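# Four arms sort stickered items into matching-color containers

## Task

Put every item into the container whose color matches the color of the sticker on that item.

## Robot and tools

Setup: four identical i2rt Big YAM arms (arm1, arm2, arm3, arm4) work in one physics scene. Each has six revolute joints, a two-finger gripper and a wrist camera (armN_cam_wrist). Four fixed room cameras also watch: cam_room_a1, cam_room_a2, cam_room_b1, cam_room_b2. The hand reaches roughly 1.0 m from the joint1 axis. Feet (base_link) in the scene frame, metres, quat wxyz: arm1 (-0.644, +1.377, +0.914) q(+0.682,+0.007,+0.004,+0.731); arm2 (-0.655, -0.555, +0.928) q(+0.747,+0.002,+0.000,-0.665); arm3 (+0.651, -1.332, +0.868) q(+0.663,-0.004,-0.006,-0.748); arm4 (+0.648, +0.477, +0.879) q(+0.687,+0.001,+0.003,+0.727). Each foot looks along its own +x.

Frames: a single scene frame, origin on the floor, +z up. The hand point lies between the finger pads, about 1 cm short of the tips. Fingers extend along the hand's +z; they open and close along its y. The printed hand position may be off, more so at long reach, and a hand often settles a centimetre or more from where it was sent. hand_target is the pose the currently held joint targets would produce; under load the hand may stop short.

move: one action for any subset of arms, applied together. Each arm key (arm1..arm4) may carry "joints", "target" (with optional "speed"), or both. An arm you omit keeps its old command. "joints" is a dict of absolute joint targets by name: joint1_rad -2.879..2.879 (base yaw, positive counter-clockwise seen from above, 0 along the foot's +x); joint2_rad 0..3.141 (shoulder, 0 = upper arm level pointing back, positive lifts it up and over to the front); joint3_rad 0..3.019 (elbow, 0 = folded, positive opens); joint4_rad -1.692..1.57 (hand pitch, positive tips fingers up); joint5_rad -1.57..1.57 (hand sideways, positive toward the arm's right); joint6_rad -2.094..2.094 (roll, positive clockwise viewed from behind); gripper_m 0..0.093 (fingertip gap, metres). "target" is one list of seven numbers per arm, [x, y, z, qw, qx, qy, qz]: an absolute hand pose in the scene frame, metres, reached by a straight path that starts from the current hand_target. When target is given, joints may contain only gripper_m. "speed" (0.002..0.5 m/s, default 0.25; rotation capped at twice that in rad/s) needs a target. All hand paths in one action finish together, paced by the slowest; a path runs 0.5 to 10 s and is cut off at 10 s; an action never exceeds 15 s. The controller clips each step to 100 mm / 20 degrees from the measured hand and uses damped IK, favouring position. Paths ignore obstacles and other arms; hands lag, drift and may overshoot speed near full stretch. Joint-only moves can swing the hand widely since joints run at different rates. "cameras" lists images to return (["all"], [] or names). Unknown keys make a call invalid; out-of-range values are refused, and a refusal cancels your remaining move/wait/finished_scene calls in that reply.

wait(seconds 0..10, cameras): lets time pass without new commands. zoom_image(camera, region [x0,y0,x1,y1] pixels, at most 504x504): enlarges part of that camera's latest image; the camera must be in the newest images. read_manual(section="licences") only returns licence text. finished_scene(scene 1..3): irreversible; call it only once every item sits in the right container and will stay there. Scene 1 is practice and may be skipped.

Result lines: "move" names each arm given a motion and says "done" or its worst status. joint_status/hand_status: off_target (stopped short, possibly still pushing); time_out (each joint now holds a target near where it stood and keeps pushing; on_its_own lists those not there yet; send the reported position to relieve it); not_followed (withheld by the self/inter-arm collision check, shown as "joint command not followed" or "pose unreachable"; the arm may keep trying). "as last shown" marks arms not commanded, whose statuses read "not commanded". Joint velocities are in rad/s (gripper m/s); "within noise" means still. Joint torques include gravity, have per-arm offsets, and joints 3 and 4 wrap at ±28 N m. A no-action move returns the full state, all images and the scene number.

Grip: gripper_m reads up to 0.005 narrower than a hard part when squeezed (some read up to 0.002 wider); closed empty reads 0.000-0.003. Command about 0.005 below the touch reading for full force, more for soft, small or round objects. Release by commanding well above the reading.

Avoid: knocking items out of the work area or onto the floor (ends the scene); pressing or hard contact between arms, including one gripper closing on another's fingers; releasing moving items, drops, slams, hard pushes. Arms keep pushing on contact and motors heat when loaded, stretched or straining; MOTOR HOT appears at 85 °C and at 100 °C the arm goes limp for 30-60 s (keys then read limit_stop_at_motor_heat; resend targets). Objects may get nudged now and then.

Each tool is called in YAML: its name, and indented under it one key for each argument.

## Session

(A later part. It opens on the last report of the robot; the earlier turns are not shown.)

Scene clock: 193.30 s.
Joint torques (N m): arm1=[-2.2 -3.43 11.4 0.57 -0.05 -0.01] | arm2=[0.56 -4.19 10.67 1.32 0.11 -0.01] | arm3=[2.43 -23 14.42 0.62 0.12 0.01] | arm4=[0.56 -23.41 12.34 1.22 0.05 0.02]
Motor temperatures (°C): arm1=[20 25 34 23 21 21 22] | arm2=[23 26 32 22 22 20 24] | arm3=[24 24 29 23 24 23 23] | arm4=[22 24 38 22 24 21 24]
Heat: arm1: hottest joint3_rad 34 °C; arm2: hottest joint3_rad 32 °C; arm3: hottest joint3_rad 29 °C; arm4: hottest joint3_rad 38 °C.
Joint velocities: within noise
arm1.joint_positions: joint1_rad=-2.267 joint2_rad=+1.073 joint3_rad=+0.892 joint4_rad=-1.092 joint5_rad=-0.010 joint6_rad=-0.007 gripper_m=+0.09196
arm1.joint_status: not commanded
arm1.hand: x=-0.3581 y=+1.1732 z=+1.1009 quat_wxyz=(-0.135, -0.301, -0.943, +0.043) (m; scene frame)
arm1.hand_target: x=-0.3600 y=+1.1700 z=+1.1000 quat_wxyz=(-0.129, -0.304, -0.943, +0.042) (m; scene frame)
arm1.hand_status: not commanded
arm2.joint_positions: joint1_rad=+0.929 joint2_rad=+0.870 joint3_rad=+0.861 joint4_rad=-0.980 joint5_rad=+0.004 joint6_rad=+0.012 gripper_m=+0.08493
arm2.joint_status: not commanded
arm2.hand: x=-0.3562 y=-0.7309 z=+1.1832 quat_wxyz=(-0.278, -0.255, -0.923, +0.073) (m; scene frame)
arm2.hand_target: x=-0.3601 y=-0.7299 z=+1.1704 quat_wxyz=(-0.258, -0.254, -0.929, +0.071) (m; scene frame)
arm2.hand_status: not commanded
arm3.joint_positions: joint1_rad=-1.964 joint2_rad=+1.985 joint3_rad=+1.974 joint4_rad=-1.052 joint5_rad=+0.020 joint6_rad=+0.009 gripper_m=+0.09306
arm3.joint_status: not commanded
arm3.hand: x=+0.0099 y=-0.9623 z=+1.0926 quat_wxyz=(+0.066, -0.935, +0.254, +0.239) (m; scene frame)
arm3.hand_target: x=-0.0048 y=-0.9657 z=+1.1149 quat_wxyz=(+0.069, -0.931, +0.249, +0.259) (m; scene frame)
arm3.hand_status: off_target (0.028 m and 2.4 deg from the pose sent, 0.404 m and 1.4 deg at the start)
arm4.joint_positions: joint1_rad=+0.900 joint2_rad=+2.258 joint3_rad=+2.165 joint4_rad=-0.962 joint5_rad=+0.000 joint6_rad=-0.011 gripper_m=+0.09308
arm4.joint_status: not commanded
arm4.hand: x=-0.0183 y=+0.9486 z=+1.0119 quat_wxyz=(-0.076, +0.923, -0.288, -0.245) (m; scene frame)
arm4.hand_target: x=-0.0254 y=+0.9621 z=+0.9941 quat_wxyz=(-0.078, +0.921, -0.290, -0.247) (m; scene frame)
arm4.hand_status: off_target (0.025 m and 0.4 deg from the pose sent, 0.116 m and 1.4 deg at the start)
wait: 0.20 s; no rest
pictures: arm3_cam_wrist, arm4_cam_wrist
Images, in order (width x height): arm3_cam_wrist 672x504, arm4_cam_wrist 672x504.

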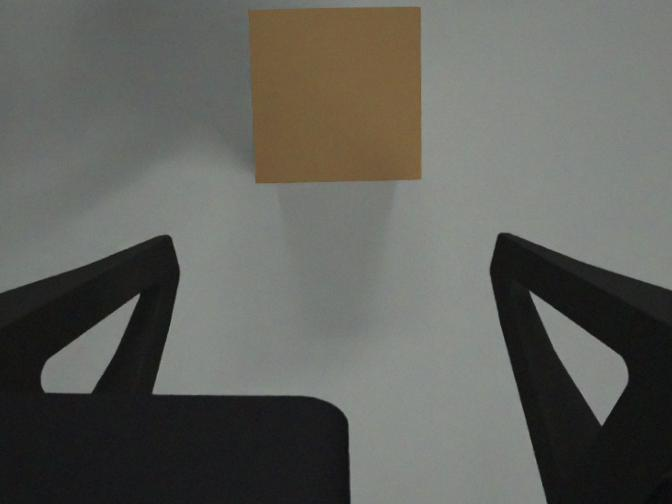

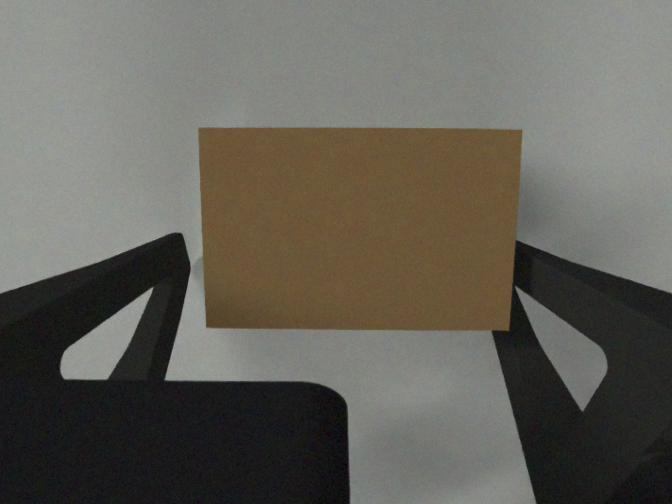

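move:
  arm3: {"target": [-0.045, -0.934, 1.011, 0.0692, -0.9307, 0.2494, 0.2581], "speed": 0.15}
  arm4: {"target": [-0.032, 0.973, 0.991, 0.0778, -0.9212, 0.2905, 0.2468], "speed": 0.1}
  cameras: ["arm3_cam_wrist", "arm4_cam_wrist"]

move:
  arm3: {"joints": {"gripper_m": 0.045}}
  arm4: {"joints": {"gripper_m": 0.06}}

move:
  arm3: {"target": [0.005, -0.967, 1.12, 0.0692, -0.9307, 0.2494, 0.2581], "speed": 0.2}
  arm4: {"target": [0.02, 0.93, 1.11, 0.0778, -0.9212, 0.2905, 0.2468], "speed": 0.2}
  cameras: ["arm3_cam_wrist", "arm4_cam_wrist"]

Scene clock: 203.30 s.
Joint torques (N m): arm1=[-2.55 -3.31 11.49 0.64 -0.05 -0.07] | arm2=[0.56 -4.13 10.65 1.28 0.11 -0.01] | arm3=[1.79 -22.01 12.92 1.33 0.07 -0.13] | arm4=[-0.09 -23.65 12.48 0.4 -0.08 -0.02]
Motor temperatures (°C): arm1=[20 25 34 23 21 21 22] | arm2=[23 26 32 22 22 20 24] | arm3=[24 24 31 23 24 23 23] | arm4=[22 26 39 22 24 21 24]
Heat: arm1: hottest joint3_rad 34 °C; arm2: hottest joint3_rad 32 °C; arm3: hottest joint3_rad 31 °C; arm4: hottest joint3_rad 39 °C.
move: arm3 off_target; arm4 off_target
Joint velocities: within noise
arm1, arm2: as last shown
arm3.joint_positions: joint1_rad=-1.966 joint2_rad=+2.129 joint3_rad=+2.011 joint4_rad=-0.910 joint5_rad=+0.014 joint6_rad=+0.011 gripper_m=+0.09301
arm3.joint_status: not commanded
arm3.hand: x=-0.0316 y=-0.9388 z=+1.0218 quat_wxyz=(+0.067, -0.930, +0.255, +0.256) (m; scene frame)
arm3.hand_target: x=-0.0441 y=-0.9346 z=+1.0108 quat_wxyz=(+0.069, -0.931, +0.249, +0.258) (m; scene frame)
arm3.hand_status: off_target (0.018 m and 0.7 deg from the pose sent, 0.102 m and 2.3 deg at the start)
arm4.joint_positions: joint1_rad=+0.895 joint2_rad=+2.296 joint3_rad=+2.227 joint4_rad=-0.961 joint5_rad=+0.000 joint6_rad=-0.011 gripper_m=+0.09308
arm4.joint_status: not commanded
arm4.hand: x=-0.0283 y=+0.9606 z=+1.0124 quat_wxyz=(-0.080, +0.919, -0.289, -0.256) (m; scene frame)
arm4.hand_target: x=-0.0307 y=+0.9721 z=+0.9912 quat_wxyz=(-0.078, +0.921, -0.290, -0.248) (m; scene frame)
arm4.hand_status: off_target (0.025 m and 1.1 deg from the pose sent, 0.035 m and 0.4 deg at the start)
pictures: arm3_cam_wrist, arm4_cam_wrist
Images, in order (width x height): arm3_cam_wrist 672x504, arm4_cam_wrist 672x504.

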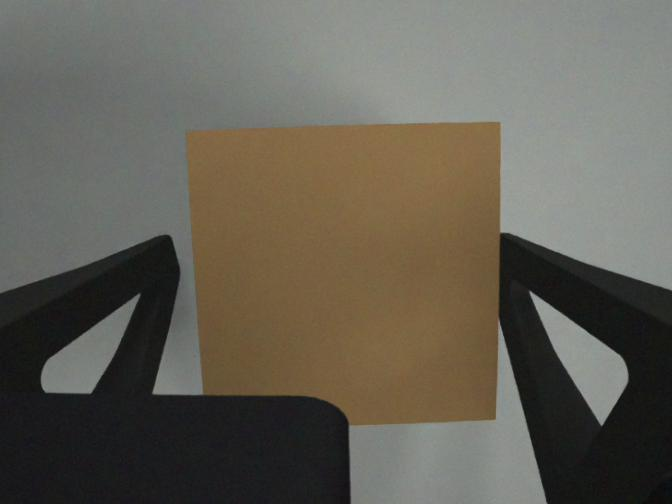

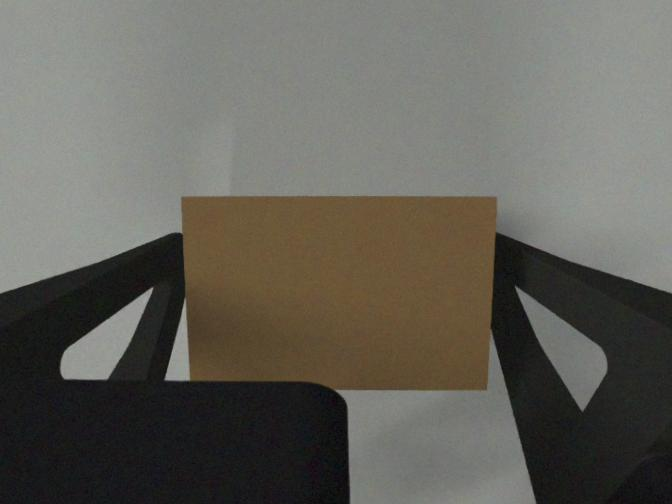

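Scene clock: 203.90 s.
Joint torques (N m): arm1=[-2.61 -3.6 11.18 0.57 -0.03 -0.05] | arm2=[0.67 -4.07 10.67 1.32 0.11 -0.01] | arm3=[1.73 -21.83 12.94 1.33 0.21 -0.13] | arm4=[0.26 -24.12 12.3 0.46 -0.02 -0.04]
Motor temperatures (°C): arm1=[20 25 34 23 21 21 22] | arm2=[23 26 32 22 22 20 24] | arm3=[24 24 31 23 24 23 23] | arm4=[22 26 39 22 24 21 24]
Heat: arm1: hottest joint3_rad 34 °C; arm2: hottest joint3_rad 32 °C; arm3: hottest joint3_rad 31 °C; arm4: hottest joint3_rad 39 °C.
move: arm3 off_target; arm4 off_target
Joint velocities: within noise
arm1, arm2: as last shown
arm3.joint_positions: joint1_rad=-1.965 joint2_rad=+2.129 joint3_rad=+2.011 joint4_rad=-0.909 joint5_rad=+0.010 joint6_rad=+0.011 gripper_m=+0.05307
arm3.joint_status: gripper_m off_target (ended at +0.05310, target +0.04500)
arm3.hand: x=-0.0326 y=-0.9400 z=+1.0219 quat_wxyz=(+0.066, -0.930, +0.253, +0.257) (m; scene frame)
arm3.hand_target: x=-0.0440 y=-0.9346 z=+1.0110 quat_wxyz=(+0.069, -0.931, +0.249, +0.258) (m; scene frame)
arm3.hand_status: not commanded
arm4.joint_positions: joint1_rad=+0.889 joint2_rad=+2.298 joint3_rad=+2.229 joint4_rad=-0.961 joint5_rad=-0.002 joint6_rad=-0.011 gripper_m=+0.06920
arm4.joint_status: gripper_m off_target (ended at +0.06924, target +0.06000)
arm4.hand: x=-0.0260 y=+0.9649 z=+1.0122 quat_wxyz=(-0.081, +0.918, -0.292, -0.256) (m; scene frame)
arm4.hand_target: x=-0.0307 y=+0.9720 z=+0.9911 quat_wxyz=(-0.078, +0.921, -0.290, -0.248) (m; scene frame)
arm4.hand_status: not commanded
pictures: none

Scene clock: 205.37 s.
Joint torques (N m): arm1=[-2.96 -3.49 11.48 0.61 -0.04 -0.05] | arm2=[0.62 -4.13 10.65 1.29 0.11 -0.01] | arm3=[2.2 -23.36 9.78 0.79 0.13 -0.05] | arm4=[1.26 -25.29 9.57 0.42 0.05 0]
Motor temperatures (°C): arm1=[20 25 34 23 21 21 22] | arm2=[23 26 32 22 22 20 24] | arm3=[24 24 31 23 24 23 23] | arm4=[22 26 39 22 24 21 25]
Heat: arm1: hottest joint3_rad 34 °C; arm2: hottest joint3_rad 32 °C; arm3: hottest joint3_rad 31 °C; arm4: hottest joint3_rad 39 °C.
move: arm3 done; arm4 done
Joint velocities: within noise
arm1, arm2: as last shown
arm3.joint_positions: joint1_rad=-1.965 joint2_rad=+1.960 joint3_rad=+2.001 joint4_rad=-1.053 joint5_rad=+0.017 joint6_rad=+0.011 gripper_m=+0.05307
arm3.joint_status: not commanded
arm3.hand: x=+0.0080 y=-0.9604 z=+1.1239 quat_wxyz=(+0.070, -0.928, +0.254, +0.263) (m; scene frame)
arm3.hand_target: x=+0.0050 y=-0.9669 z=+1.1200 quat_wxyz=(+0.069, -0.931, +0.249, +0.258) (m; scene frame)
arm3.hand_status: done (0.008 m and 0.8 deg from the pose sent, 0.109 m and 0.6 deg at the start)
arm4.joint_positions: joint1_rad=+0.889 joint2_rad=+2.089 joint3_rad=+2.140 joint4_rad=-1.087 joint5_rad=-0.002 joint6_rad=-0.011 gripper_m=+0.06920
arm4.joint_status: not commanded
arm4.hand: x=+0.0205 y=+0.9320 z=+1.1140 quat_wxyz=(-0.080, +0.919, -0.292, -0.253) (m; scene frame)
arm4.hand_target: x=+0.0199 y=+0.9300 z=+1.1101 quat_wxyz=(-0.078, +0.921, -0.290, -0.247) (m; scene frame)
arm4.hand_status: done (0.005 m and 0.8 deg from the pose sent, 0.114 m and 1.2 deg at the start)
pictures: arm3_cam_wrist, arm4_cam_wrist
Images, in order (width x height): arm3_cam_wrist 672x504, arm4_cam_wrist 672x504.

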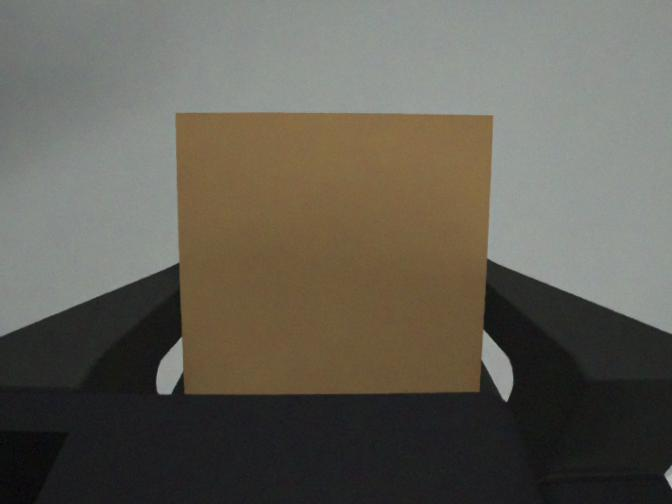

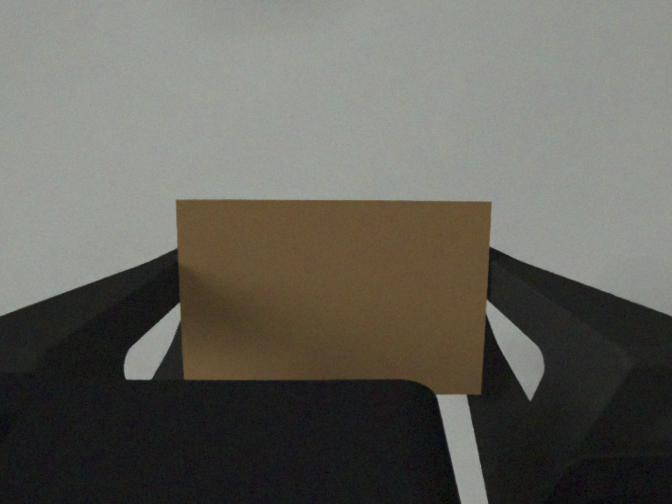

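move:
  arm4: {"target": [0.37, 0.68, 1.15, 0.0778, -0.9212, 0.2905, 0.2468], "speed": 0.35}
  arm3: {"target": [0.36, -1.15, 1.16, 0.0692, -0.9307, 0.2494, 0.2581], "speed": 0.35}
  cameras: ["arm3_cam_wrist", "arm4_cam_wrist"]

Scene clock: 226.50 s.
Joint torques (N m): arm1=[-2.9 -3.02 11.36 0.42 -0.02 -0.03] | arm2=[0.62 -4.13 10.63 1.31 0.11 -0.01] | arm3=[0.26 -4.07 9.28 0.85 -0.08 -0.11] | arm4=[0.73 -4.31 9.32 0.54 0.03 -0.02]
Motor temperatures (°C): arm1=[20 25 34 23 21 21 22] | arm2=[23 25 32 22 22 20 23] | arm3=[24 24 30 23 24 23 24] | arm4=[22 28 38 22 24 21 25]
Heat: arm1: hottest joint3_rad 34 °C; arm2: hottest joint3_rad 32 °C; arm3: hottest joint3_rad 30 °C; arm4: hottest joint3_rad 38 °C.
move: arm3 done; arm4 done
Joint velocities: within noise
arm1, arm2: as last shown
arm3.joint_positions: joint1_rad=-1.985 joint2_rad=+0.873 joint3_rad=+0.987 joint4_rad=-1.121 joint5_rad=-0.001 joint6_rad=-0.019 gripper_m=+0.05307
arm3.joint_status: not commanded
arm3.hand: x=+0.3570 y=-1.1533 z=+1.1649 quat_wxyz=(+0.069, -0.929, +0.246, +0.266) (m; scene frame)
arm3.hand_target: x=+0.3600 y=-1.1501 z=+1.1600 quat_wxyz=(+0.069, -0.931, +0.250, +0.258) (m; scene frame)
arm3.hand_status: done (0.007 m and 1.0 deg from the pose sent, 0.401 m and 0.8 deg at the start)
arm4.joint_positions: joint1_rad=+0.889 joint2_rad=+0.890 joint3_rad=+0.934 joint4_rad=-1.075 joint5_rad=-0.002 joint6_rad=-0.011 gripper_m=+0.06920
arm4.joint_status: not commanded
arm4.hand: x=+0.3701 y=+0.6799 z=+1.1535 quat_wxyz=(-0.080, +0.918, -0.292, -0.256) (m; scene frame)
arm4.hand_target: x=+0.3701 y=+0.6799 z=+1.1500 quat_wxyz=(-0.078, +0.921, -0.290, -0.247) (m; scene frame)
arm4.hand_status: done (0.003 m and 1.1 deg from the pose sent, 0.432 m and 0.8 deg at the start)
pictures: arm3_cam_wrist, arm4_cam_wrist
Images, in order (width x height): arm3_cam_wrist 672x504, arm4_cam_wrist 672x504.

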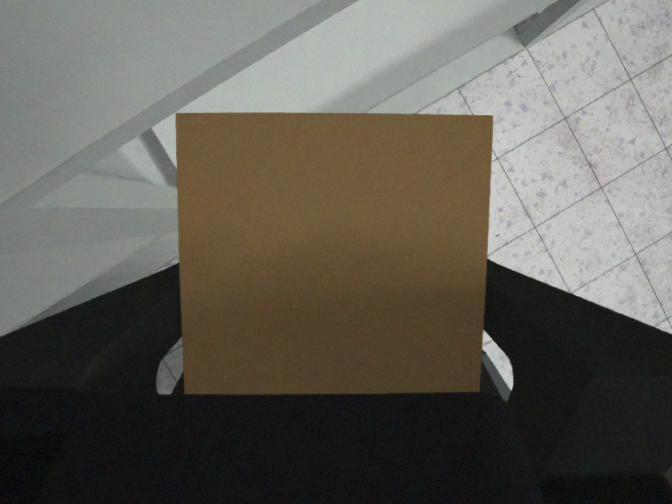

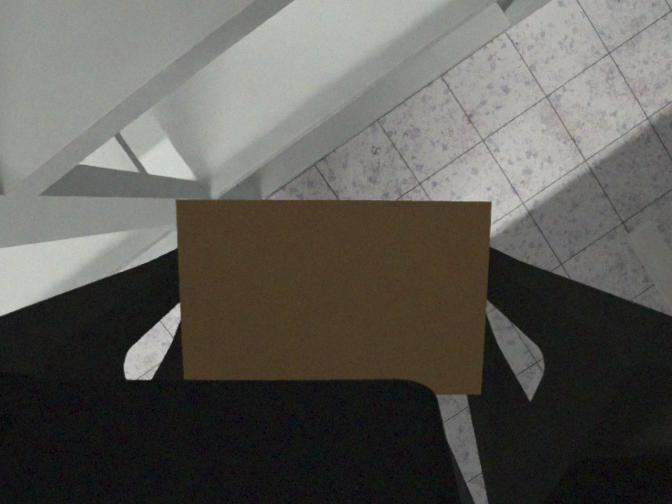

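move:
  arm4: {"joints": {"joint1_rad": -1.173}}
  arm3: {"joints": {"joint1_rad": 1.019}}
  cameras: ["arm3_cam_wrist", "arm4_cam_wrist", "cam_room_b1", "cam_room_b2"]

wait:
  seconds: 0.2
  cameras: ["arm3_cam_wrist", "arm4_cam_wrist"]

Scene clock: 233.03 s.
Joint torques (N m): arm1=[-2.84 -4.01 11.48 0.53 -0.01 0] | arm2=[0.56 -4.13 10.62 1.32 0.11 -0.01] | arm3=[1.67 -5.01 9.36 0.88 0.12 -0.11] | arm4=[0.91 -4.89 9.43 0.4 0.07 -0.02]
Motor temperatures (°C): arm1=[20 25 34 23 21 21 22] | arm2=[23 25 32 22 22 20 23] | arm3=[24 24 30 23 24 23 24] | arm4=[22 27 37 22 24 21 26]
Heat: arm1: hottest joint3_rad 34 °C; arm2: hottest joint3_rad 32 °C; arm3: hottest joint3_rad 30 °C; arm4: hottest joint3_rad 37 °C.
move: arm3 done; arm4 done
Joint velocities: within noise
arm1, arm2: as last shown
arm3.joint_positions: joint1_rad=+1.011 joint2_rad=+0.884 joint3_rad=+0.987 joint4_rad=-1.121 joint5_rad=-0.006 joint6_rad=-0.022 gripper_m=+0.05316
arm3.joint_status: all done
arm3.hand: x=+0.9177 y=-1.5431 z=+1.1673 quat_wxyz=(-0.260, -0.309, -0.910, +0.097) (m; scene frame)
arm3.hand_target: x=+0.9171 y=-1.5395 z=+1.1660 quat_wxyz=(-0.258, -0.303, -0.912, +0.097) (m; scene frame)
arm3.hand_status: not commanded
arm4.joint_positions: joint1_rad=-1.173 joint2_rad=+0.897 joint3_rad=+0.934 joint4_rad=-1.075 joint5_rad=-0.002 joint6_rad=-0.011 gripper_m=+0.06922
arm4.joint_status: all done
arm4.hand: x=+0.9594 y=+0.6297 z=+1.1485 quat_wxyz=(-0.254, +0.223, -0.939, -0.058) (m; scene frame)
arm4.hand_target: x=+0.9586 y=+0.6293 z=+1.1473 quat_wxyz=(-0.249, +0.225, -0.940, -0.056) (m; scene frame)
arm4.hand_status: not commanded
pictures: arm3_cam_wrist, arm4_cam_wrist, cam_room_b1, cam_room_b2
Images, in order (width x height): arm3_cam_wrist 672x504, arm4_cam_wrist 672x504, cam_room_b1 672x504, cam_room_b2 672x504.

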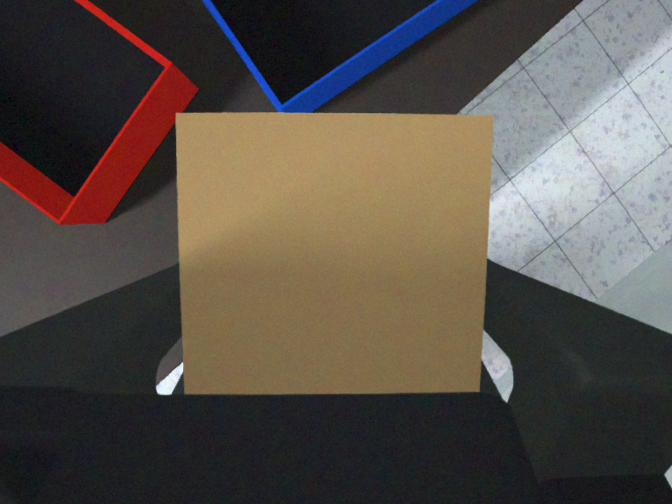

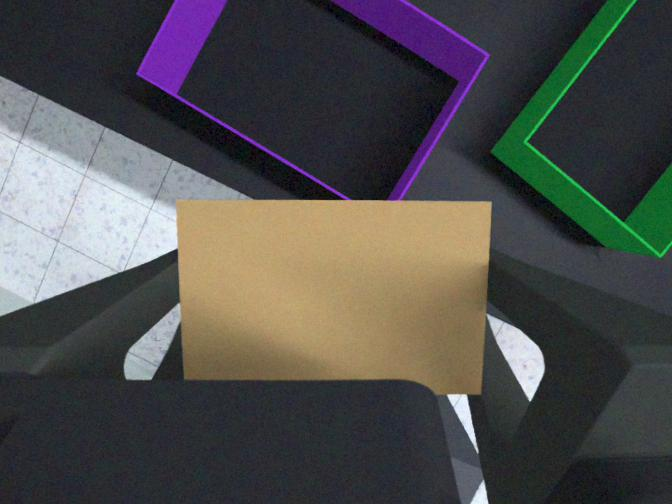

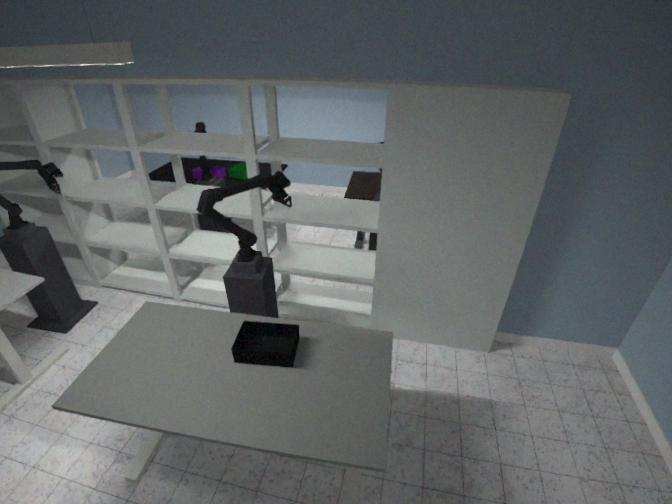

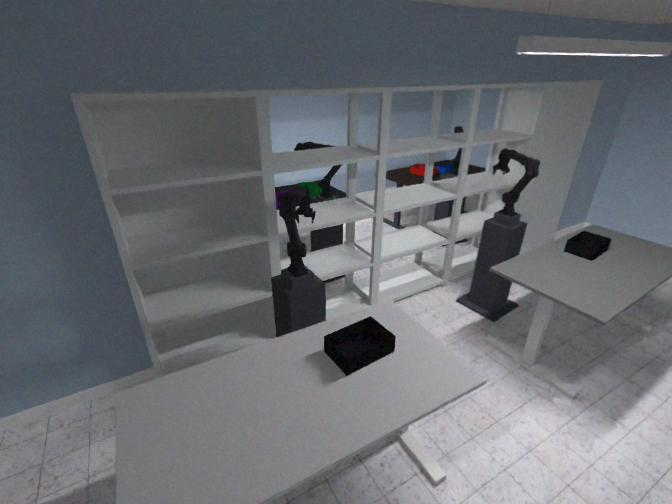

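Scene clock: 233.23 s.
Joint torques (N m): arm1=[-2.96 -3.19 11.43 0.53 -0.08 -0.01] | arm2=[0.62 -4.13 10.65 1.32 0.11 -0.01] | arm3=[1.67 -5.07 9.31 0.9 0.12 -0.11] | arm4=[0.73 -4.89 9.47 0.4 0.07 0.01]
Motor temperatures (°C): arm1=[20 25 34 23 21 21 22] | arm2=[23 25 32 22 22 20 23] | arm3=[24 24 30 23 24 23 24] | arm4=[22 27 37 22 24 21 26]
Heat: arm1: hottest joint3_rad 34 °C; arm2: hottest joint3_rad 32 °C; arm3: hottest joint3_rad 30 °C; arm4: hottest joint3_rad 37 °C.
Joint velocities: within noise
arm1.joint_positions: joint1_rad=-2.267 joint2_rad=+1.073 joint3_rad=+0.892 joint4_rad=-1.092 joint5_rad=-0.010 joint6_rad=-0.007 gripper_m=+0.09196
arm1.joint_status: not commanded
arm1.hand: x=-0.3581 y=+1.1732 z=+1.1009 quat_wxyz=(-0.135, -0.301, -0.943, +0.043) (m; scene frame)
arm1.hand_target: x=-0.3600 y=+1.1700 z=+1.1000 quat_wxyz=(-0.129, -0.304, -0.943, +0.042) (m; scene frame)
arm1.hand_status: not commanded
arm2.joint_positions: joint1_rad=+0.929 joint2_rad=+0.870 joint3_rad=+0.861 joint4_rad=-0.980 joint5_rad=+0.004 joint6_rad=+0.012 gripper_m=+0.08493
arm2.joint_status: not commanded
arm2.hand: x=-0.3562 y=-0.7309 z=+1.1832 quat_wxyz=(-0.278, -0.255, -0.923, +0.073) (m; scene frame)
arm2.hand_target: x=-0.3601 y=-0.7299 z=+1.1704 quat_wxyz=(-0.258, -0.254, -0.929, +0.071) (m; scene frame)
arm2.hand_status: not commanded
arm3.joint_positions: joint1_rad=+1.011 joint2_rad=+0.884 joint3_rad=+0.987 joint4_rad=-1.121 joint5_rad=-0.006 joint6_rad=-0.022 gripper_m=+0.05316
arm3.joint_status: all done
arm3.hand: x=+0.9177 y=-1.5431 z=+1.1673 quat_wxyz=(-0.260, -0.309, -0.910, +0.097) (m; scene frame)
arm3.hand_target: x=+0.9171 y=-1.5395 z=+1.1660 quat_wxyz=(-0.258, -0.303, -0.912, +0.097) (m; scene frame)
arm3.hand_status: not commanded
arm4.joint_positions: joint1_rad=-1.173 joint2_rad=+0.897 joint3_rad=+0.934 joint4_rad=-1.075 joint5_rad=-0.002 joint6_rad=-0.011 gripper_m=+0.06922
arm4.joint_status: all done
arm4.hand: x=+0.9594 y=+0.6297 z=+1.1485 quat_wxyz=(-0.254, +0.223, -0.939, -0.058) (m; scene frame)
arm4.hand_target: x=+0.9586 y=+0.6293 z=+1.1473 quat_wxyz=(-0.249, +0.225, -0.940, -0.056) (m; scene frame)
arm4.hand_status: not commanded
wait: 0.20 s; no rest
pictures: arm3_cam_wrist, arm4_cam_wrist
Images, in order (width x height): arm3_cam_wrist 672x504, arm4_cam_wrist 672x504.

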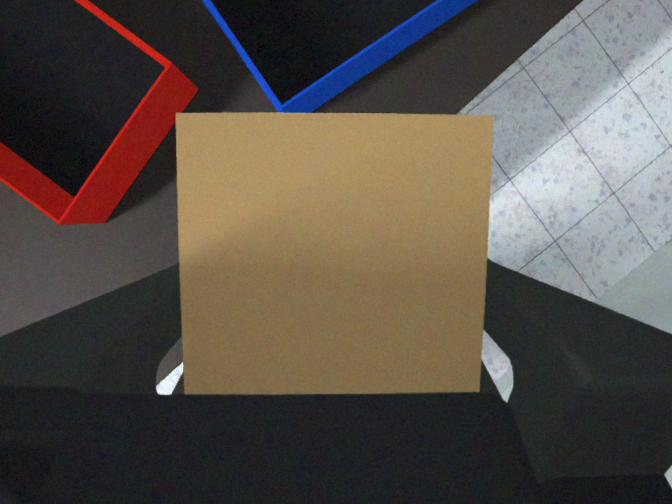

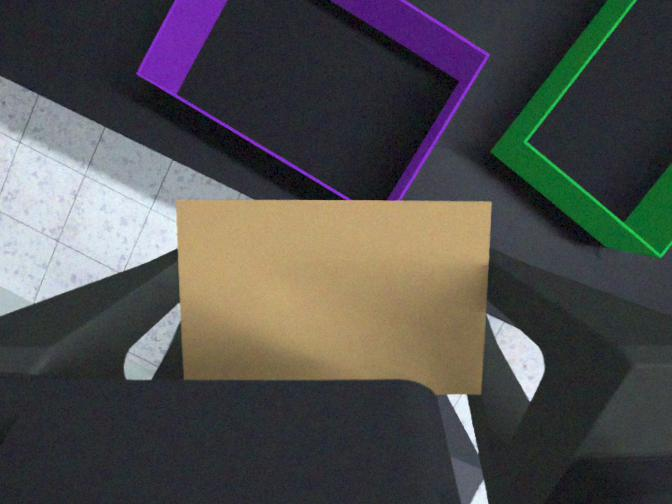

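move:
  arm4: {"target": [1.098, 0.701, 0.88, 0.2601, -0.2209, 0.9380, 0.0612], "speed": 0.3}
  arm3: {"target": [1.142, -1.717, 0.88, 0.2526, 0.3145, 0.9108, -0.0872], "speed": 0.3}
  cameras: []

wait:
  seconds: 0.2
  cameras: ["arm3_cam_wrist", "arm4_cam_wrist", "cam_room_a1", "cam_room_a2"]

Scene clock: 302.13 s.
Joint torques (N m): arm1=[-2.43 -3.19 11.41 0.61 -0.05 -0.01] | arm2=[0.56 -4.13 10.62 1.31 0.11 -0.02] | arm3=[1.96 -19.55 10.8 1.47 -0.07 0.03] | arm4=[0.91 -13.8 8.59 1.37 0.1 0.16]
Motor temperatures (°C): arm1=[20 24 35 23 21 21 21] | arm2=[23 25 33 22 22 20 23] | arm3=[24 24 31 23 24 23 25] | arm4=[21 23 35 22 24 21 26]
Heat: arm1: hottest joint3_rad 35 °C; arm2: hottest joint3_rad 33 °C; arm3: hottest joint3_rad 31 °C; arm4: hottest joint3_rad 35 °C.
move: arm3 off_target; arm4 off_target
Joint velocities: within noise
arm1, arm2: as last shown
arm3.joint_positions: joint1_rad=+1.011 joint2_rad=+1.904 joint3_rad=+1.147 joint4_rad=-0.346 joint5_rad=-0.008 joint6_rad=-0.004 gripper_m=+0.05316
arm3.joint_status: not commanded
arm3.hand: x=+1.1167 y=-1.7078 z=+0.8578 quat_wxyz=(-0.223, -0.320, -0.917, +0.080) (m; scene frame)
arm3.hand_target: x=+1.1409 y=-1.7159 z=+0.8808 quat_wxyz=(-0.253, -0.315, -0.911, +0.087) (m; scene frame)
arm3.hand_status: off_target (0.035 m and 3.7 deg from the pose sent, 0.404 m and 1.6 deg at the start)
arm4.joint_positions: joint1_rad=-1.173 joint2_rad=+1.658 joint3_rad=+0.766 joint4_rad=-0.190 joint5_rad=-0.002 joint6_rad=-0.011 gripper_m=+0.06922
arm4.joint_status: not commanded
arm4.hand: x=+1.0768 y=+0.6867 z=+0.8635 quat_wxyz=(-0.233, +0.224, -0.945, -0.053) (m; scene frame)
arm4.hand_target: x=+1.0969 y=+0.7005 z=+0.8809 quat_wxyz=(-0.260, +0.221, -0.938, -0.062) (m; scene frame)
arm4.hand_status: off_target (0.030 m and 3.4 deg from the pose sent, 0.310 m and 0.8 deg at the start)
pictures: none
No camera images: "cameras" was empty.

Scene clock: 302.33 s.
Joint torques (N m): arm1=[-2.67 -4.01 11.32 0.4 -0.03 -0.04] | arm2=[0.62 -4.07 10.66 1.28 0.1 -0.01] | arm3=[2.14 -19.19 10.81 1.58 -0.07 0.03] | arm4=[1.32 -14.39 8.61 1.47 0.06 0.15]
Motor temperatures (°C): arm1=[20 24 35 23 21 21 21] | arm2=[23 25 33 22 22 20 23] | arm3=[24 24 31 23 24 23 25] | arm4=[21 23 35 22 24 21 26]
Heat: arm1: hottest joint3_rad 35 °C; arm2: hottest joint3_rad 33 °C; arm3: hottest joint3_rad 31 °C; arm4: hottest joint3_rad 35 °C.
Joint velocities: within noise
arm1.joint_positions: joint1_rad=-2.267 joint2_rad=+1.073 joint3_rad=+0.892 joint4_rad=-1.092 joint5_rad=-0.010 joint6_rad=-0.007 gripper_m=+0.09196
arm1.joint_status: not commanded
arm1.hand: x=-0.3581 y=+1.1732 z=+1.1009 quat_wxyz=(-0.135, -0.301, -0.943, +0.043) (m; scene frame)
arm1.hand_target: x=-0.3600 y=+1.1700 z=+1.1000 quat_wxyz=(-0.129, -0.304, -0.943, +0.042) (m; scene frame)
arm1.hand_status: not commanded
arm2.joint_positions: joint1_rad=+0.929 joint2_rad=+0.870 joint3_rad=+0.861 joint4_rad=-0.980 joint5_rad=+0.004 joint6_rad=+0.012 gripper_m=+0.08493
arm2.joint_status: not commanded
arm2.hand: x=-0.3562 y=-0.7309 z=+1.1832 quat_wxyz=(-0.278, -0.255, -0.923, +0.073) (m; scene frame)
arm2.hand_target: x=-0.3601 y=-0.7299 z=+1.1704 quat_wxyz=(-0.258, -0.254, -0.929, +0.071) (m; scene frame)
arm2.hand_status: not commanded
arm3.joint_positions: joint1_rad=+1.011 joint2_rad=+1.904 joint3_rad=+1.147 joint4_rad=-0.346 joint5_rad=-0.008 joint6_rad=-0.004 gripper_m=+0.05316
arm3.joint_status: not commanded
arm3.hand: x=+1.1167 y=-1.7078 z=+0.8578 quat_wxyz=(-0.223, -0.320, -0.917, +0.080) (m; scene frame)
arm3.hand_target: x=+1.1409 y=-1.7159 z=+0.8808 quat_wxyz=(-0.253, -0.315, -0.911, +0.087) (m; scene frame)
arm3.hand_status: off_target (0.035 m and 3.7 deg from the pose sent, 0.404 m and 1.6 deg at the start)
arm4.joint_positions: joint1_rad=-1.173 joint2_rad=+1.658 joint3_rad=+0.766 joint4_rad=-0.190 joint5_rad=-0.002 joint6_rad=-0.011 gripper_m=+0.06922
arm4.joint_status: not commanded
arm4.hand: x=+1.0768 y=+0.6867 z=+0.8635 quat_wxyz=(-0.233, +0.224, -0.945, -0.053) (m; scene frame)
arm4.hand_target: x=+1.0969 y=+0.7005 z=+0.8809 quat_wxyz=(-0.260, +0.221, -0.938, -0.062) (m; scene frame)
arm4.hand_status: off_target (0.030 m and 3.4 deg from the pose sent, 0.310 m and 0.8 deg at the start)
wait: 0.20 s; no rest
pictures: arm3_cam_wrist, arm4_cam_wrist, cam_room_a1, cam_room_a2
Images, in order (width x height): arm3_cam_wrist 672x504, arm4_cam_wrist 672x504, cam_room_a1 672x504, cam_room_a2 672x504.

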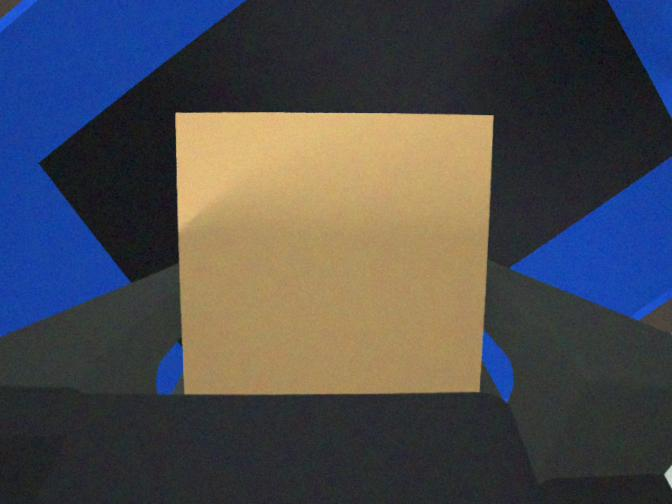

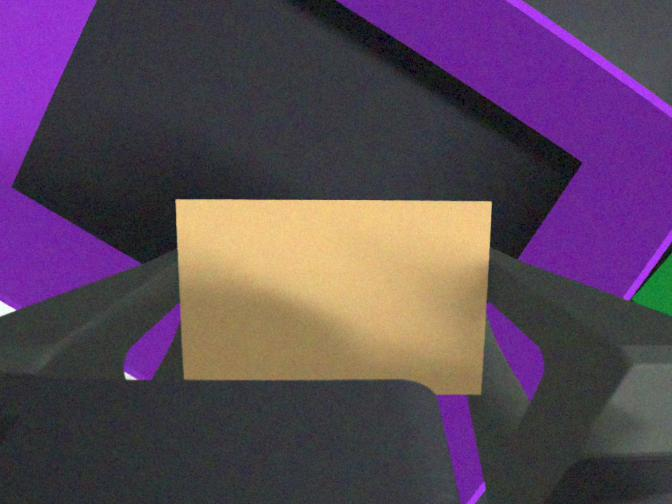

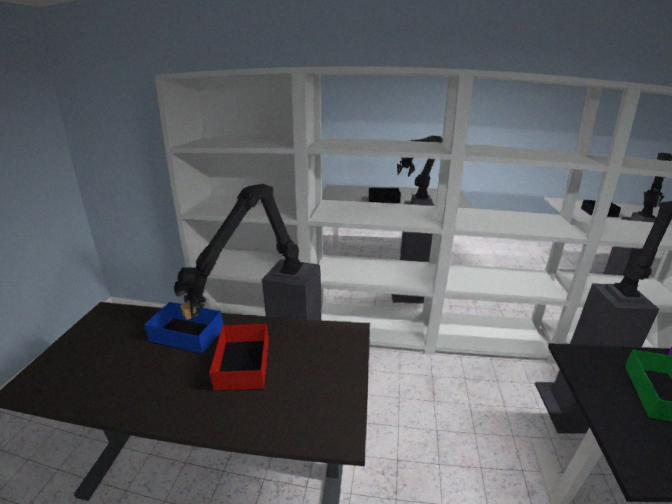

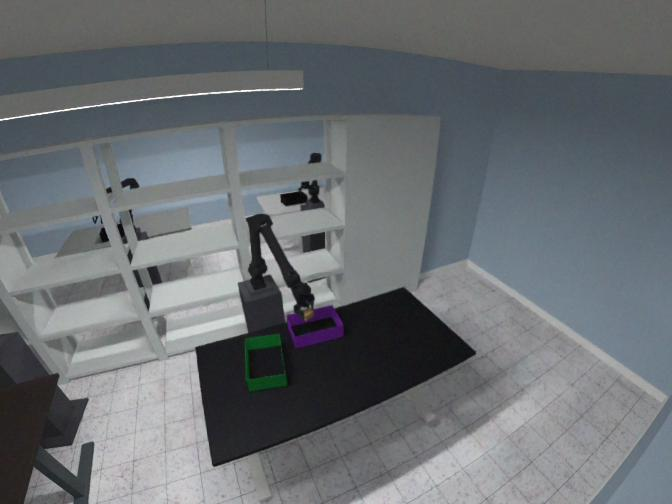

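move:
  arm4: {"target": [1.116, 0.719, 0.785, 0.2601, -0.2209, 0.9380, 0.0612], "speed": 0.15}
  arm3: {"target": [1.157, -1.731, 0.79, 0.2526, 0.3145, 0.9108, -0.0872], "speed": 0.15}
  cameras: ["arm3_cam_wrist", "arm4_cam_wrist"]

Scene clock: 327.43 s.
Joint torques (N m): arm1=[-3.19 -3.02 11.15 0.47 -0.03 -0.02] | arm2=[0.5 -4.07 10.63 1.28 0.11 -0.02] | arm3=[1.96 -20.13 9.66 1.65 -0.07 0.01] | arm4=[1.67 -15.44 6.56 1.46 0.19 0.14]
Motor temperatures (°C): arm1=[20 24 35 23 21 21 21] | arm2=[23 25 33 22 22 20 23] | arm3=[24 24 30 23 24 23 25] | arm4=[21 24 35 22 24 21 27]
Heat: arm1: hottest joint3_rad 35 °C; arm2: hottest joint3_rad 33 °C; arm3: hottest joint3_rad 30 °C; arm4: hottest joint3_rad 35 °C.
move: arm3 off_target; arm4 off_target
Joint velocities: within noise
arm1, arm2: as last shown
arm3.joint_positions: joint1_rad=+1.011 joint2_rad=+2.101 joint3_rad=+1.189 joint4_rad=-0.182 joint5_rad=-0.009 joint6_rad=-0.004 gripper_m=+0.05316
arm3.joint_status: not commanded
arm3.hand: x=+1.1326 y=-1.7217 z=+0.7761 quat_wxyz=(-0.227, -0.320, -0.916, +0.082) (m; scene frame)
arm3.hand_target: x=+1.1561 y=-1.7301 z=+0.7909 quat_wxyz=(-0.253, -0.314, -0.911, +0.087) (m; scene frame)
arm3.hand_status: off_target (0.030 m and 3.1 deg from the pose sent, 0.082 m and 3.7 deg at the start)
arm4.joint_positions: joint1_rad=-1.154 joint2_rad=+1.932 joint3_rad=+0.819 joint4_rad=+0.049 joint5_rad=+0.004 joint6_rad=+0.002 gripper_m=+0.06922
arm4.joint_status: not commanded
arm4.hand: x=+1.0998 y=+0.7075 z=+0.7795 quat_wxyz=(-0.242, +0.226, -0.942, -0.056) (m; scene frame)
arm4.hand_target: x=+1.1153 y=+0.7187 z=+0.7855 quat_wxyz=(-0.260, +0.221, -0.938, -0.061) (m; scene frame)
arm4.hand_status: off_target (0.021 m and 2.3 deg from the pose sent, 0.093 m and 3.4 deg at the start)
pictures: arm3_cam_wrist, arm4_cam_wrist
Images, in order (width x height): arm3_cam_wrist 672x504, arm4_cam_wrist 672x504.

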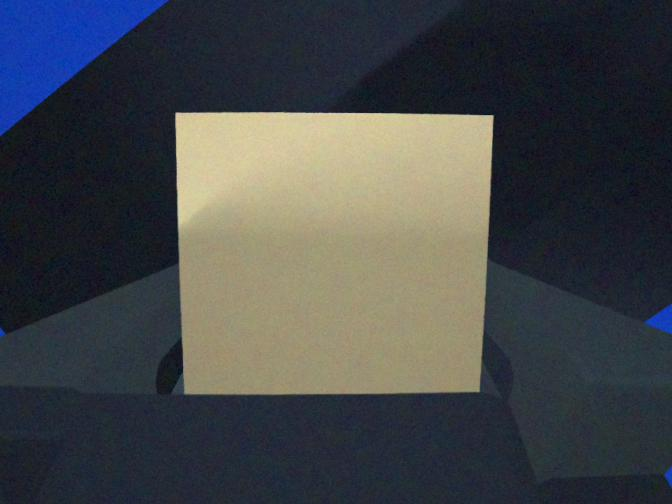

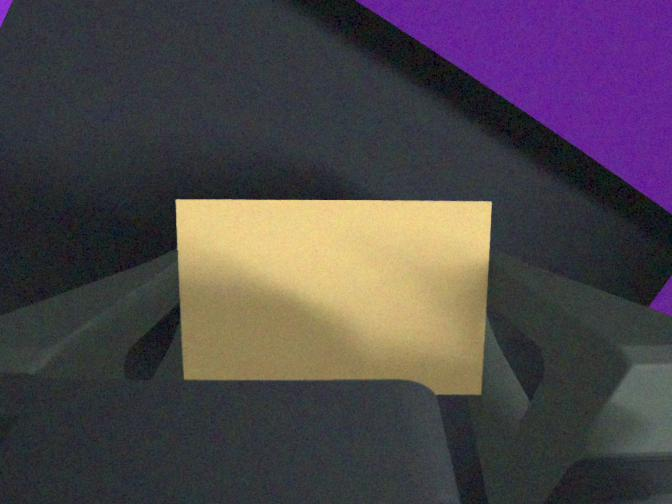

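move:
  arm4: {"target": [1.116, 0.719, 0.746, 0.2846, -0.2192, 0.9309, 0.0670], "speed": 0.08}
  arm3: {"target": [1.157, -1.731, 0.76, 0.2764, 0.3121, 0.9039, -0.0954], "speed": 0.08}
  cameras: ["arm3_cam_wrist", "arm4_cam_wrist"]

Scene clock: 334.20 s.
Joint torques (N m): arm1=[-2.78 -3.08 11.33 0.5 -0.02 -0.07] | arm2=[0.62 -4.07 10.66 1.31 0.11 0] | arm3=[2.08 -20.19 6.86 1.87 -0.04 0.01] | arm4=[1.61 -15.91 4.68 1.52 0.22 0.18]
Motor temperatures (°C): arm1=[20 24 35 23 21 21 21] | arm2=[23 25 33 22 22 20 23] | arm3=[24 24 30 23 24 23 25] | arm4=[21 24 35 22 24 21 27]
Heat: arm1: hottest joint3_rad 35 °C; arm2: hottest joint3_rad 33 °C; arm3: hottest joint3_rad 30 °C; arm4: hottest joint3_rad 35 °C.
move: arm3 off_target; arm4 done
Joint velocities: within noise
arm1, arm2: as last shown
arm3.joint_positions: joint1_rad=+1.011 joint2_rad=+2.159 joint3_rad=+1.189 joint4_rad=-0.039 joint5_rad=-0.009 joint6_rad=-0.004 gripper_m=+0.05316
arm3.joint_status: not commanded
arm3.hand: x=+1.1456 y=-1.7323 z=+0.7583 quat_wxyz=(-0.265, -0.316, -0.906, +0.095) (m; scene frame)
arm3.hand_target: x=+1.1568 y=-1.7307 z=+0.7600 quat_wxyz=(-0.276, -0.312, -0.904, +0.095) (m; scene frame)
arm3.hand_status: off_target (0.012 m and 1.4 deg from the pose sent, 0.031 m and 6.1 deg at the start)
arm4.joint_positions: joint1_rad=-1.154 joint2_rad=+2.047 joint3_rad=+0.819 joint4_rad=+0.236 joint5_rad=+0.006 joint6_rad=+0.002 gripper_m=+0.06922
arm4.joint_status: not commanded
arm4.hand: x=+1.1097 y=+0.7123 z=+0.7466 quat_wxyz=(-0.276, +0.223, -0.933, -0.064) (m; scene frame)
arm4.hand_target: x=+1.1158 y=+0.7188 z=+0.7461 quat_wxyz=(-0.284, +0.219, -0.931, -0.067) (m; scene frame)
arm4.hand_status: done (0.009 m and 1.2 deg from the pose sent, 0.039 m and 5.2 deg at the start)
pictures: arm3_cam_wrist, arm4_cam_wrist
Images, in order (width x height): arm3_cam_wrist 672x504, arm4_cam_wrist 672x504.

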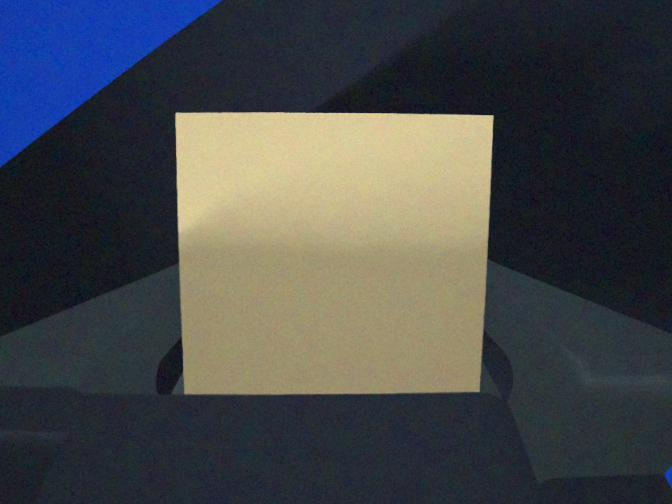

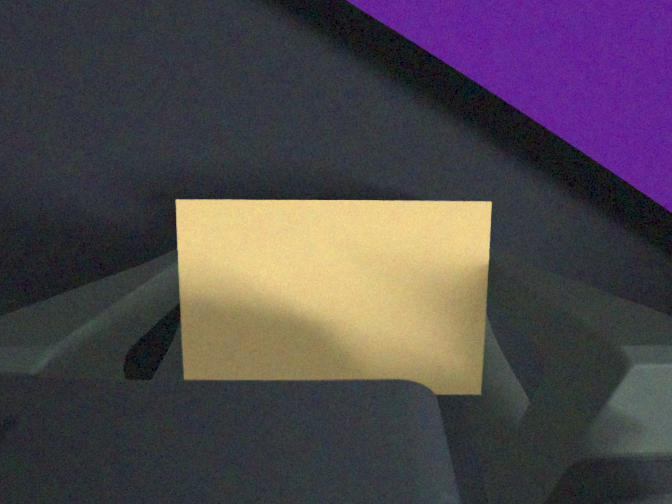

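move:
  arm4: {"target": [1.114, 0.718, 0.733, 0.2720, -0.2198, 0.9350, 0.0640], "speed": 0.05}
  arm3: {"target": [1.155, -1.734, 0.743, 0.2645, 0.3133, 0.9075, -0.0913], "speed": 0.05}
  cameras: ["arm3_cam_wrist", "arm4_cam_wrist"]

Scene clock: 338.87 s.
Joint torques (N m): arm1=[-2.96 -3.14 11.59 0.57 -0.07 0] | arm2=[0.62 -4.19 10.65 1.28 0.11 -0.01] | arm3=[1.49 -18.55 8.49 1.32 -0.05 -0.04] | arm4=[0.97 -15.15 5.24 1.2 0.22 0.11]
Motor temperatures (°C): arm1=[20 24 35 23 21 21 21] | arm2=[23 25 33 22 22 20 23] | arm3=[24 25 30 23 24 23 25] | arm4=[21 24 35 22 24 21 27]
Heat: arm1: hottest joint3_rad 35 °C; arm2: hottest joint3_rad 33 °C; arm3: hottest joint3_rad 30 °C; arm4: hottest joint3_rad 35 °C.
move: arm3 off_target; arm4 off_target
Joint velocities: within noise
arm1, arm2: as last shown
arm3.joint_positions: joint1_rad=+1.011 joint2_rad=+2.179 joint3_rad=+1.191 joint4_rad=-0.038 joint5_rad=-0.012 joint6_rad=-0.003 gripper_m=+0.05316
arm3.joint_status: not commanded
arm3.hand: x=+1.1429 y=-1.7296 z=+0.7467 quat_wxyz=(-0.258, -0.317, -0.908, +0.091) (m; scene frame)
arm3.hand_target: x=+1.1546 y=-1.7336 z=+0.7432 quat_wxyz=(-0.265, -0.313, -0.907, +0.091) (m; scene frame)
arm3.hand_status: off_target (0.013 m and 0.8 deg from the pose sent, 0.018 m and 0.6 deg at the start)
arm4.joint_positions: joint1_rad=-1.154 joint2_rad=+2.065 joint3_rad=+0.822 joint4_rad=+0.236 joint5_rad=+0.006 joint6_rad=+0.006 gripper_m=+0.06922
arm4.joint_status: not commanded
arm4.hand: x=+1.1067 y=+0.7107 z=+0.7381 quat_wxyz=(-0.268, +0.222, -0.935, -0.062) (m; scene frame)
arm4.hand_target: x=+1.1138 y=+0.7179 z=+0.7334 quat_wxyz=(-0.272, +0.220, -0.935, -0.064) (m; scene frame)
arm4.hand_status: off_target (0.012 m and 0.6 deg from the pose sent, 0.015 m and 0.6 deg at the start)
pictures: arm3_cam_wrist, arm4_cam_wrist
Images, in order (width x height): arm3_cam_wrist 672x504, arm4_cam_wrist 672x504.

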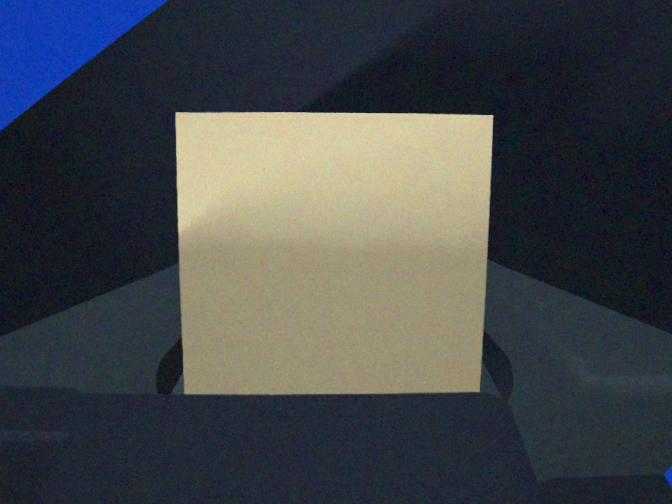

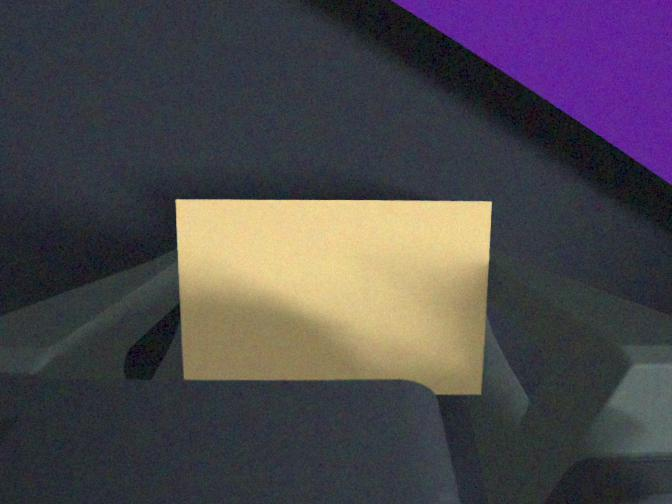

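move:
  arm4: {"target": [1.112, 0.717, 0.723, 0.2720, -0.2198, 0.9350, 0.0640], "speed": 0.05}
  arm3: {"target": [1.153, -1.734, 0.732, 0.2645, 0.3133, 0.9075, -0.0913], "speed": 0.05}
  cameras: ["arm3_cam_wrist", "arm4_cam_wrist"]

Scene clock: 343.90 s.
Joint torques (N m): arm1=[-3.08 -3.02 11.38 0.54 -0.09 -0.03] | arm2=[0.67 -4.13 10.66 1.28 0.11 -0.01] | arm3=[1.32 -16.85 8.2 1.68 0 -0.07] | arm4=[1.03 -13.04 5.05 1.44 0.21 0.15]
Motor temperatures (°C): arm1=[20 24 35 23 21 21 21] | arm2=[23 24 33 22 22 20 23] | arm3=[24 25 30 23 24 23 25] | arm4=[21 24 34 22 24 21 27]
Heat: arm1: hottest joint3_rad 35 °C; arm2: hottest joint3_rad 33 °C; arm3: hottest joint3_rad 30 °C; arm4: hottest joint3_rad 34 °C.
move: arm3 off_target; arm4 off_target
Joint velocities: within noise
arm1, arm2: as last shown
arm3.joint_positions: joint1_rad=+1.011 joint2_rad=+2.183 joint3_rad=+1.191 joint4_rad=-0.022 joint5_rad=-0.014 joint6_rad=-0.003 gripper_m=+0.05316
arm3.joint_status: not commanded
arm3.hand: x=+1.1450 y=-1.7308 z=+0.7465 quat_wxyz=(-0.264, -0.316, -0.907, +0.092) (m; scene frame)
arm3.hand_target: x=+1.1523 y=-1.7334 z=+0.7324 quat_wxyz=(-0.265, -0.313, -0.907, +0.091) (m; scene frame)
arm3.hand_status: off_target (0.017 m and 0.3 deg from the pose sent, 0.018 m and 0.8 deg at the start)
arm4.joint_positions: joint1_rad=-1.154 joint2_rad=+2.071 joint3_rad=+0.822 joint4_rad=+0.255 joint5_rad=+0.006 joint6_rad=+0.006 gripper_m=+0.06922
arm4.joint_status: not commanded
arm4.hand: x=+1.1089 y=+0.7119 z=+0.7380 quat_wxyz=(-0.275, +0.222, -0.933, -0.064) (m; scene frame)
arm4.hand_target: x=+1.1114 y=+0.7166 z=+0.7236 quat_wxyz=(-0.272, +0.220, -0.935, -0.064) (m; scene frame)
arm4.hand_status: off_target (0.016 m and 0.4 deg from the pose sent, 0.017 m and 0.6 deg at the start)
pictures: arm3_cam_wrist, arm4_cam_wrist
Images, in order (width x height): arm3_cam_wrist 672x504, arm4_cam_wrist 672x504.

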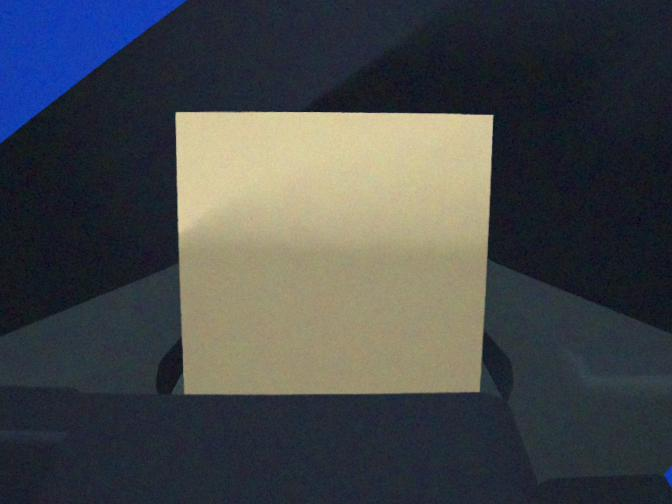

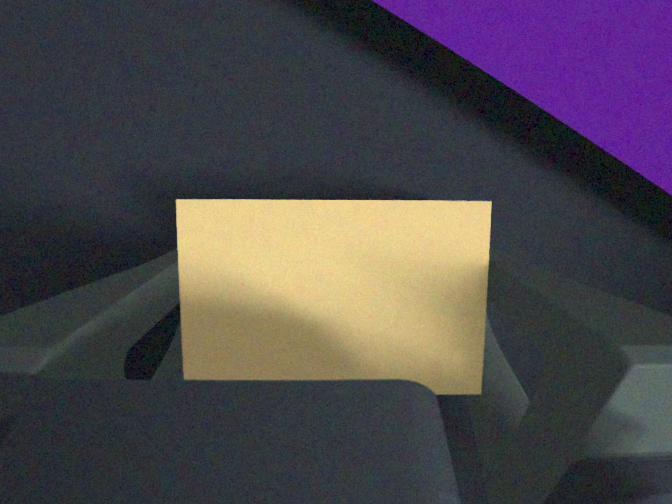

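move:
  arm4: {"joints": {"gripper_m": 0.092}}
  arm3: {"joints": {"gripper_m": 0.08}}
  cameras: ["arm3_cam_wrist", "arm4_cam_wrist"]

Scene clock: 348.70 s.
Joint torques (N m): arm1=[-2.84 -3.14 11.4 0.64 -0.04 -0.05] | arm2=[0.62 -4.07 10.63 1.29 0.11 -0.01] | arm3=[1.32 -17.44 7.95 1.42 -0.02 -0.07] | arm4=[1.08 -13.92 4.57 1.39 0.24 0.13]
Motor temperatures (°C): arm1=[20 24 35 23 21 21 21] | arm2=[23 24 33 22 22 20 23] | arm3=[24 25 30 23 24 23 25] | arm4=[21 24 33 22 24 21 27]
Heat: arm1: hottest joint3_rad 35 °C; arm2: hottest joint3_rad 33 °C; arm3: hottest joint3_rad 30 °C; arm4: hottest joint3_rad 33 °C.
move: arm3 done; arm4 done
Joint velocities: within noise
arm1, arm2: as last shown
arm3.joint_positions: joint1_rad=+1.011 joint2_rad=+2.187 joint3_rad=+1.195 joint4_rad=-0.015 joint5_rad=-0.014 joint6_rad=-0.003 gripper_m=+0.07996
arm3.joint_status: all done
arm3.hand: x=+1.1467 y=-1.7324 z=+0.7460 quat_wxyz=(-0.267, -0.316, -0.906, +0.093) (m; scene frame)
arm3.hand_target: x=+1.1523 y=-1.7334 z=+0.7324 quat_wxyz=(-0.264, -0.313, -0.907, +0.091) (m; scene frame)
arm3.hand_status: not commanded
arm4.joint_positions: joint1_rad=-1.150 joint2_rad=+2.077 joint3_rad=+0.828 joint4_rad=+0.260 joint5_rad=+0.006 joint6_rad=+0.006 gripper_m=+0.09191
arm4.joint_status: all done
arm4.hand: x=+1.1105 y=+0.7148 z=+0.7370 quat_wxyz=(-0.277, +0.223, -0.932, -0.065) (m; scene frame)
arm4.hand_target: x=+1.1112 y=+0.7167 z=+0.7234 quat_wxyz=(-0.272, +0.220, -0.935, -0.064) (m; scene frame)
arm4.hand_status: not commanded
pictures: arm3_cam_wrist, arm4_cam_wrist
Images, in order (width x height): arm3_cam_wrist 672x504, arm4_cam_wrist 672x504.

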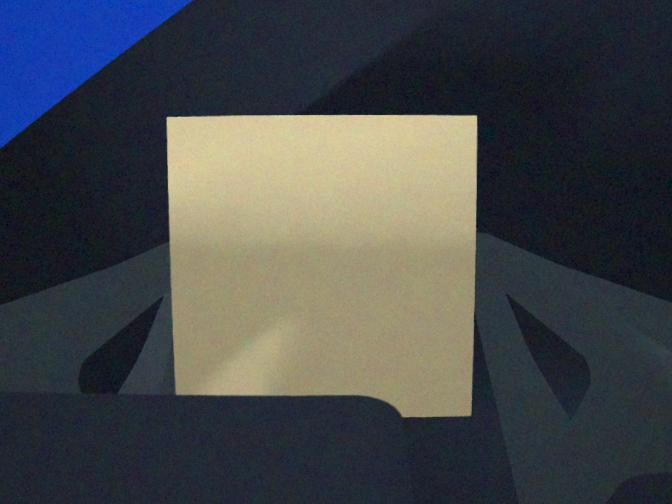

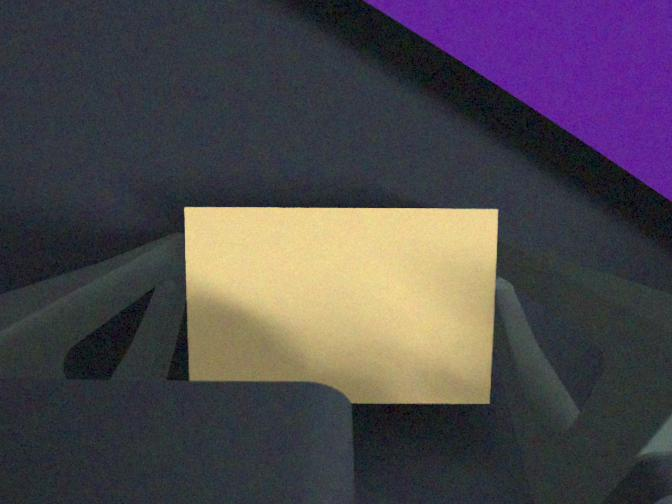

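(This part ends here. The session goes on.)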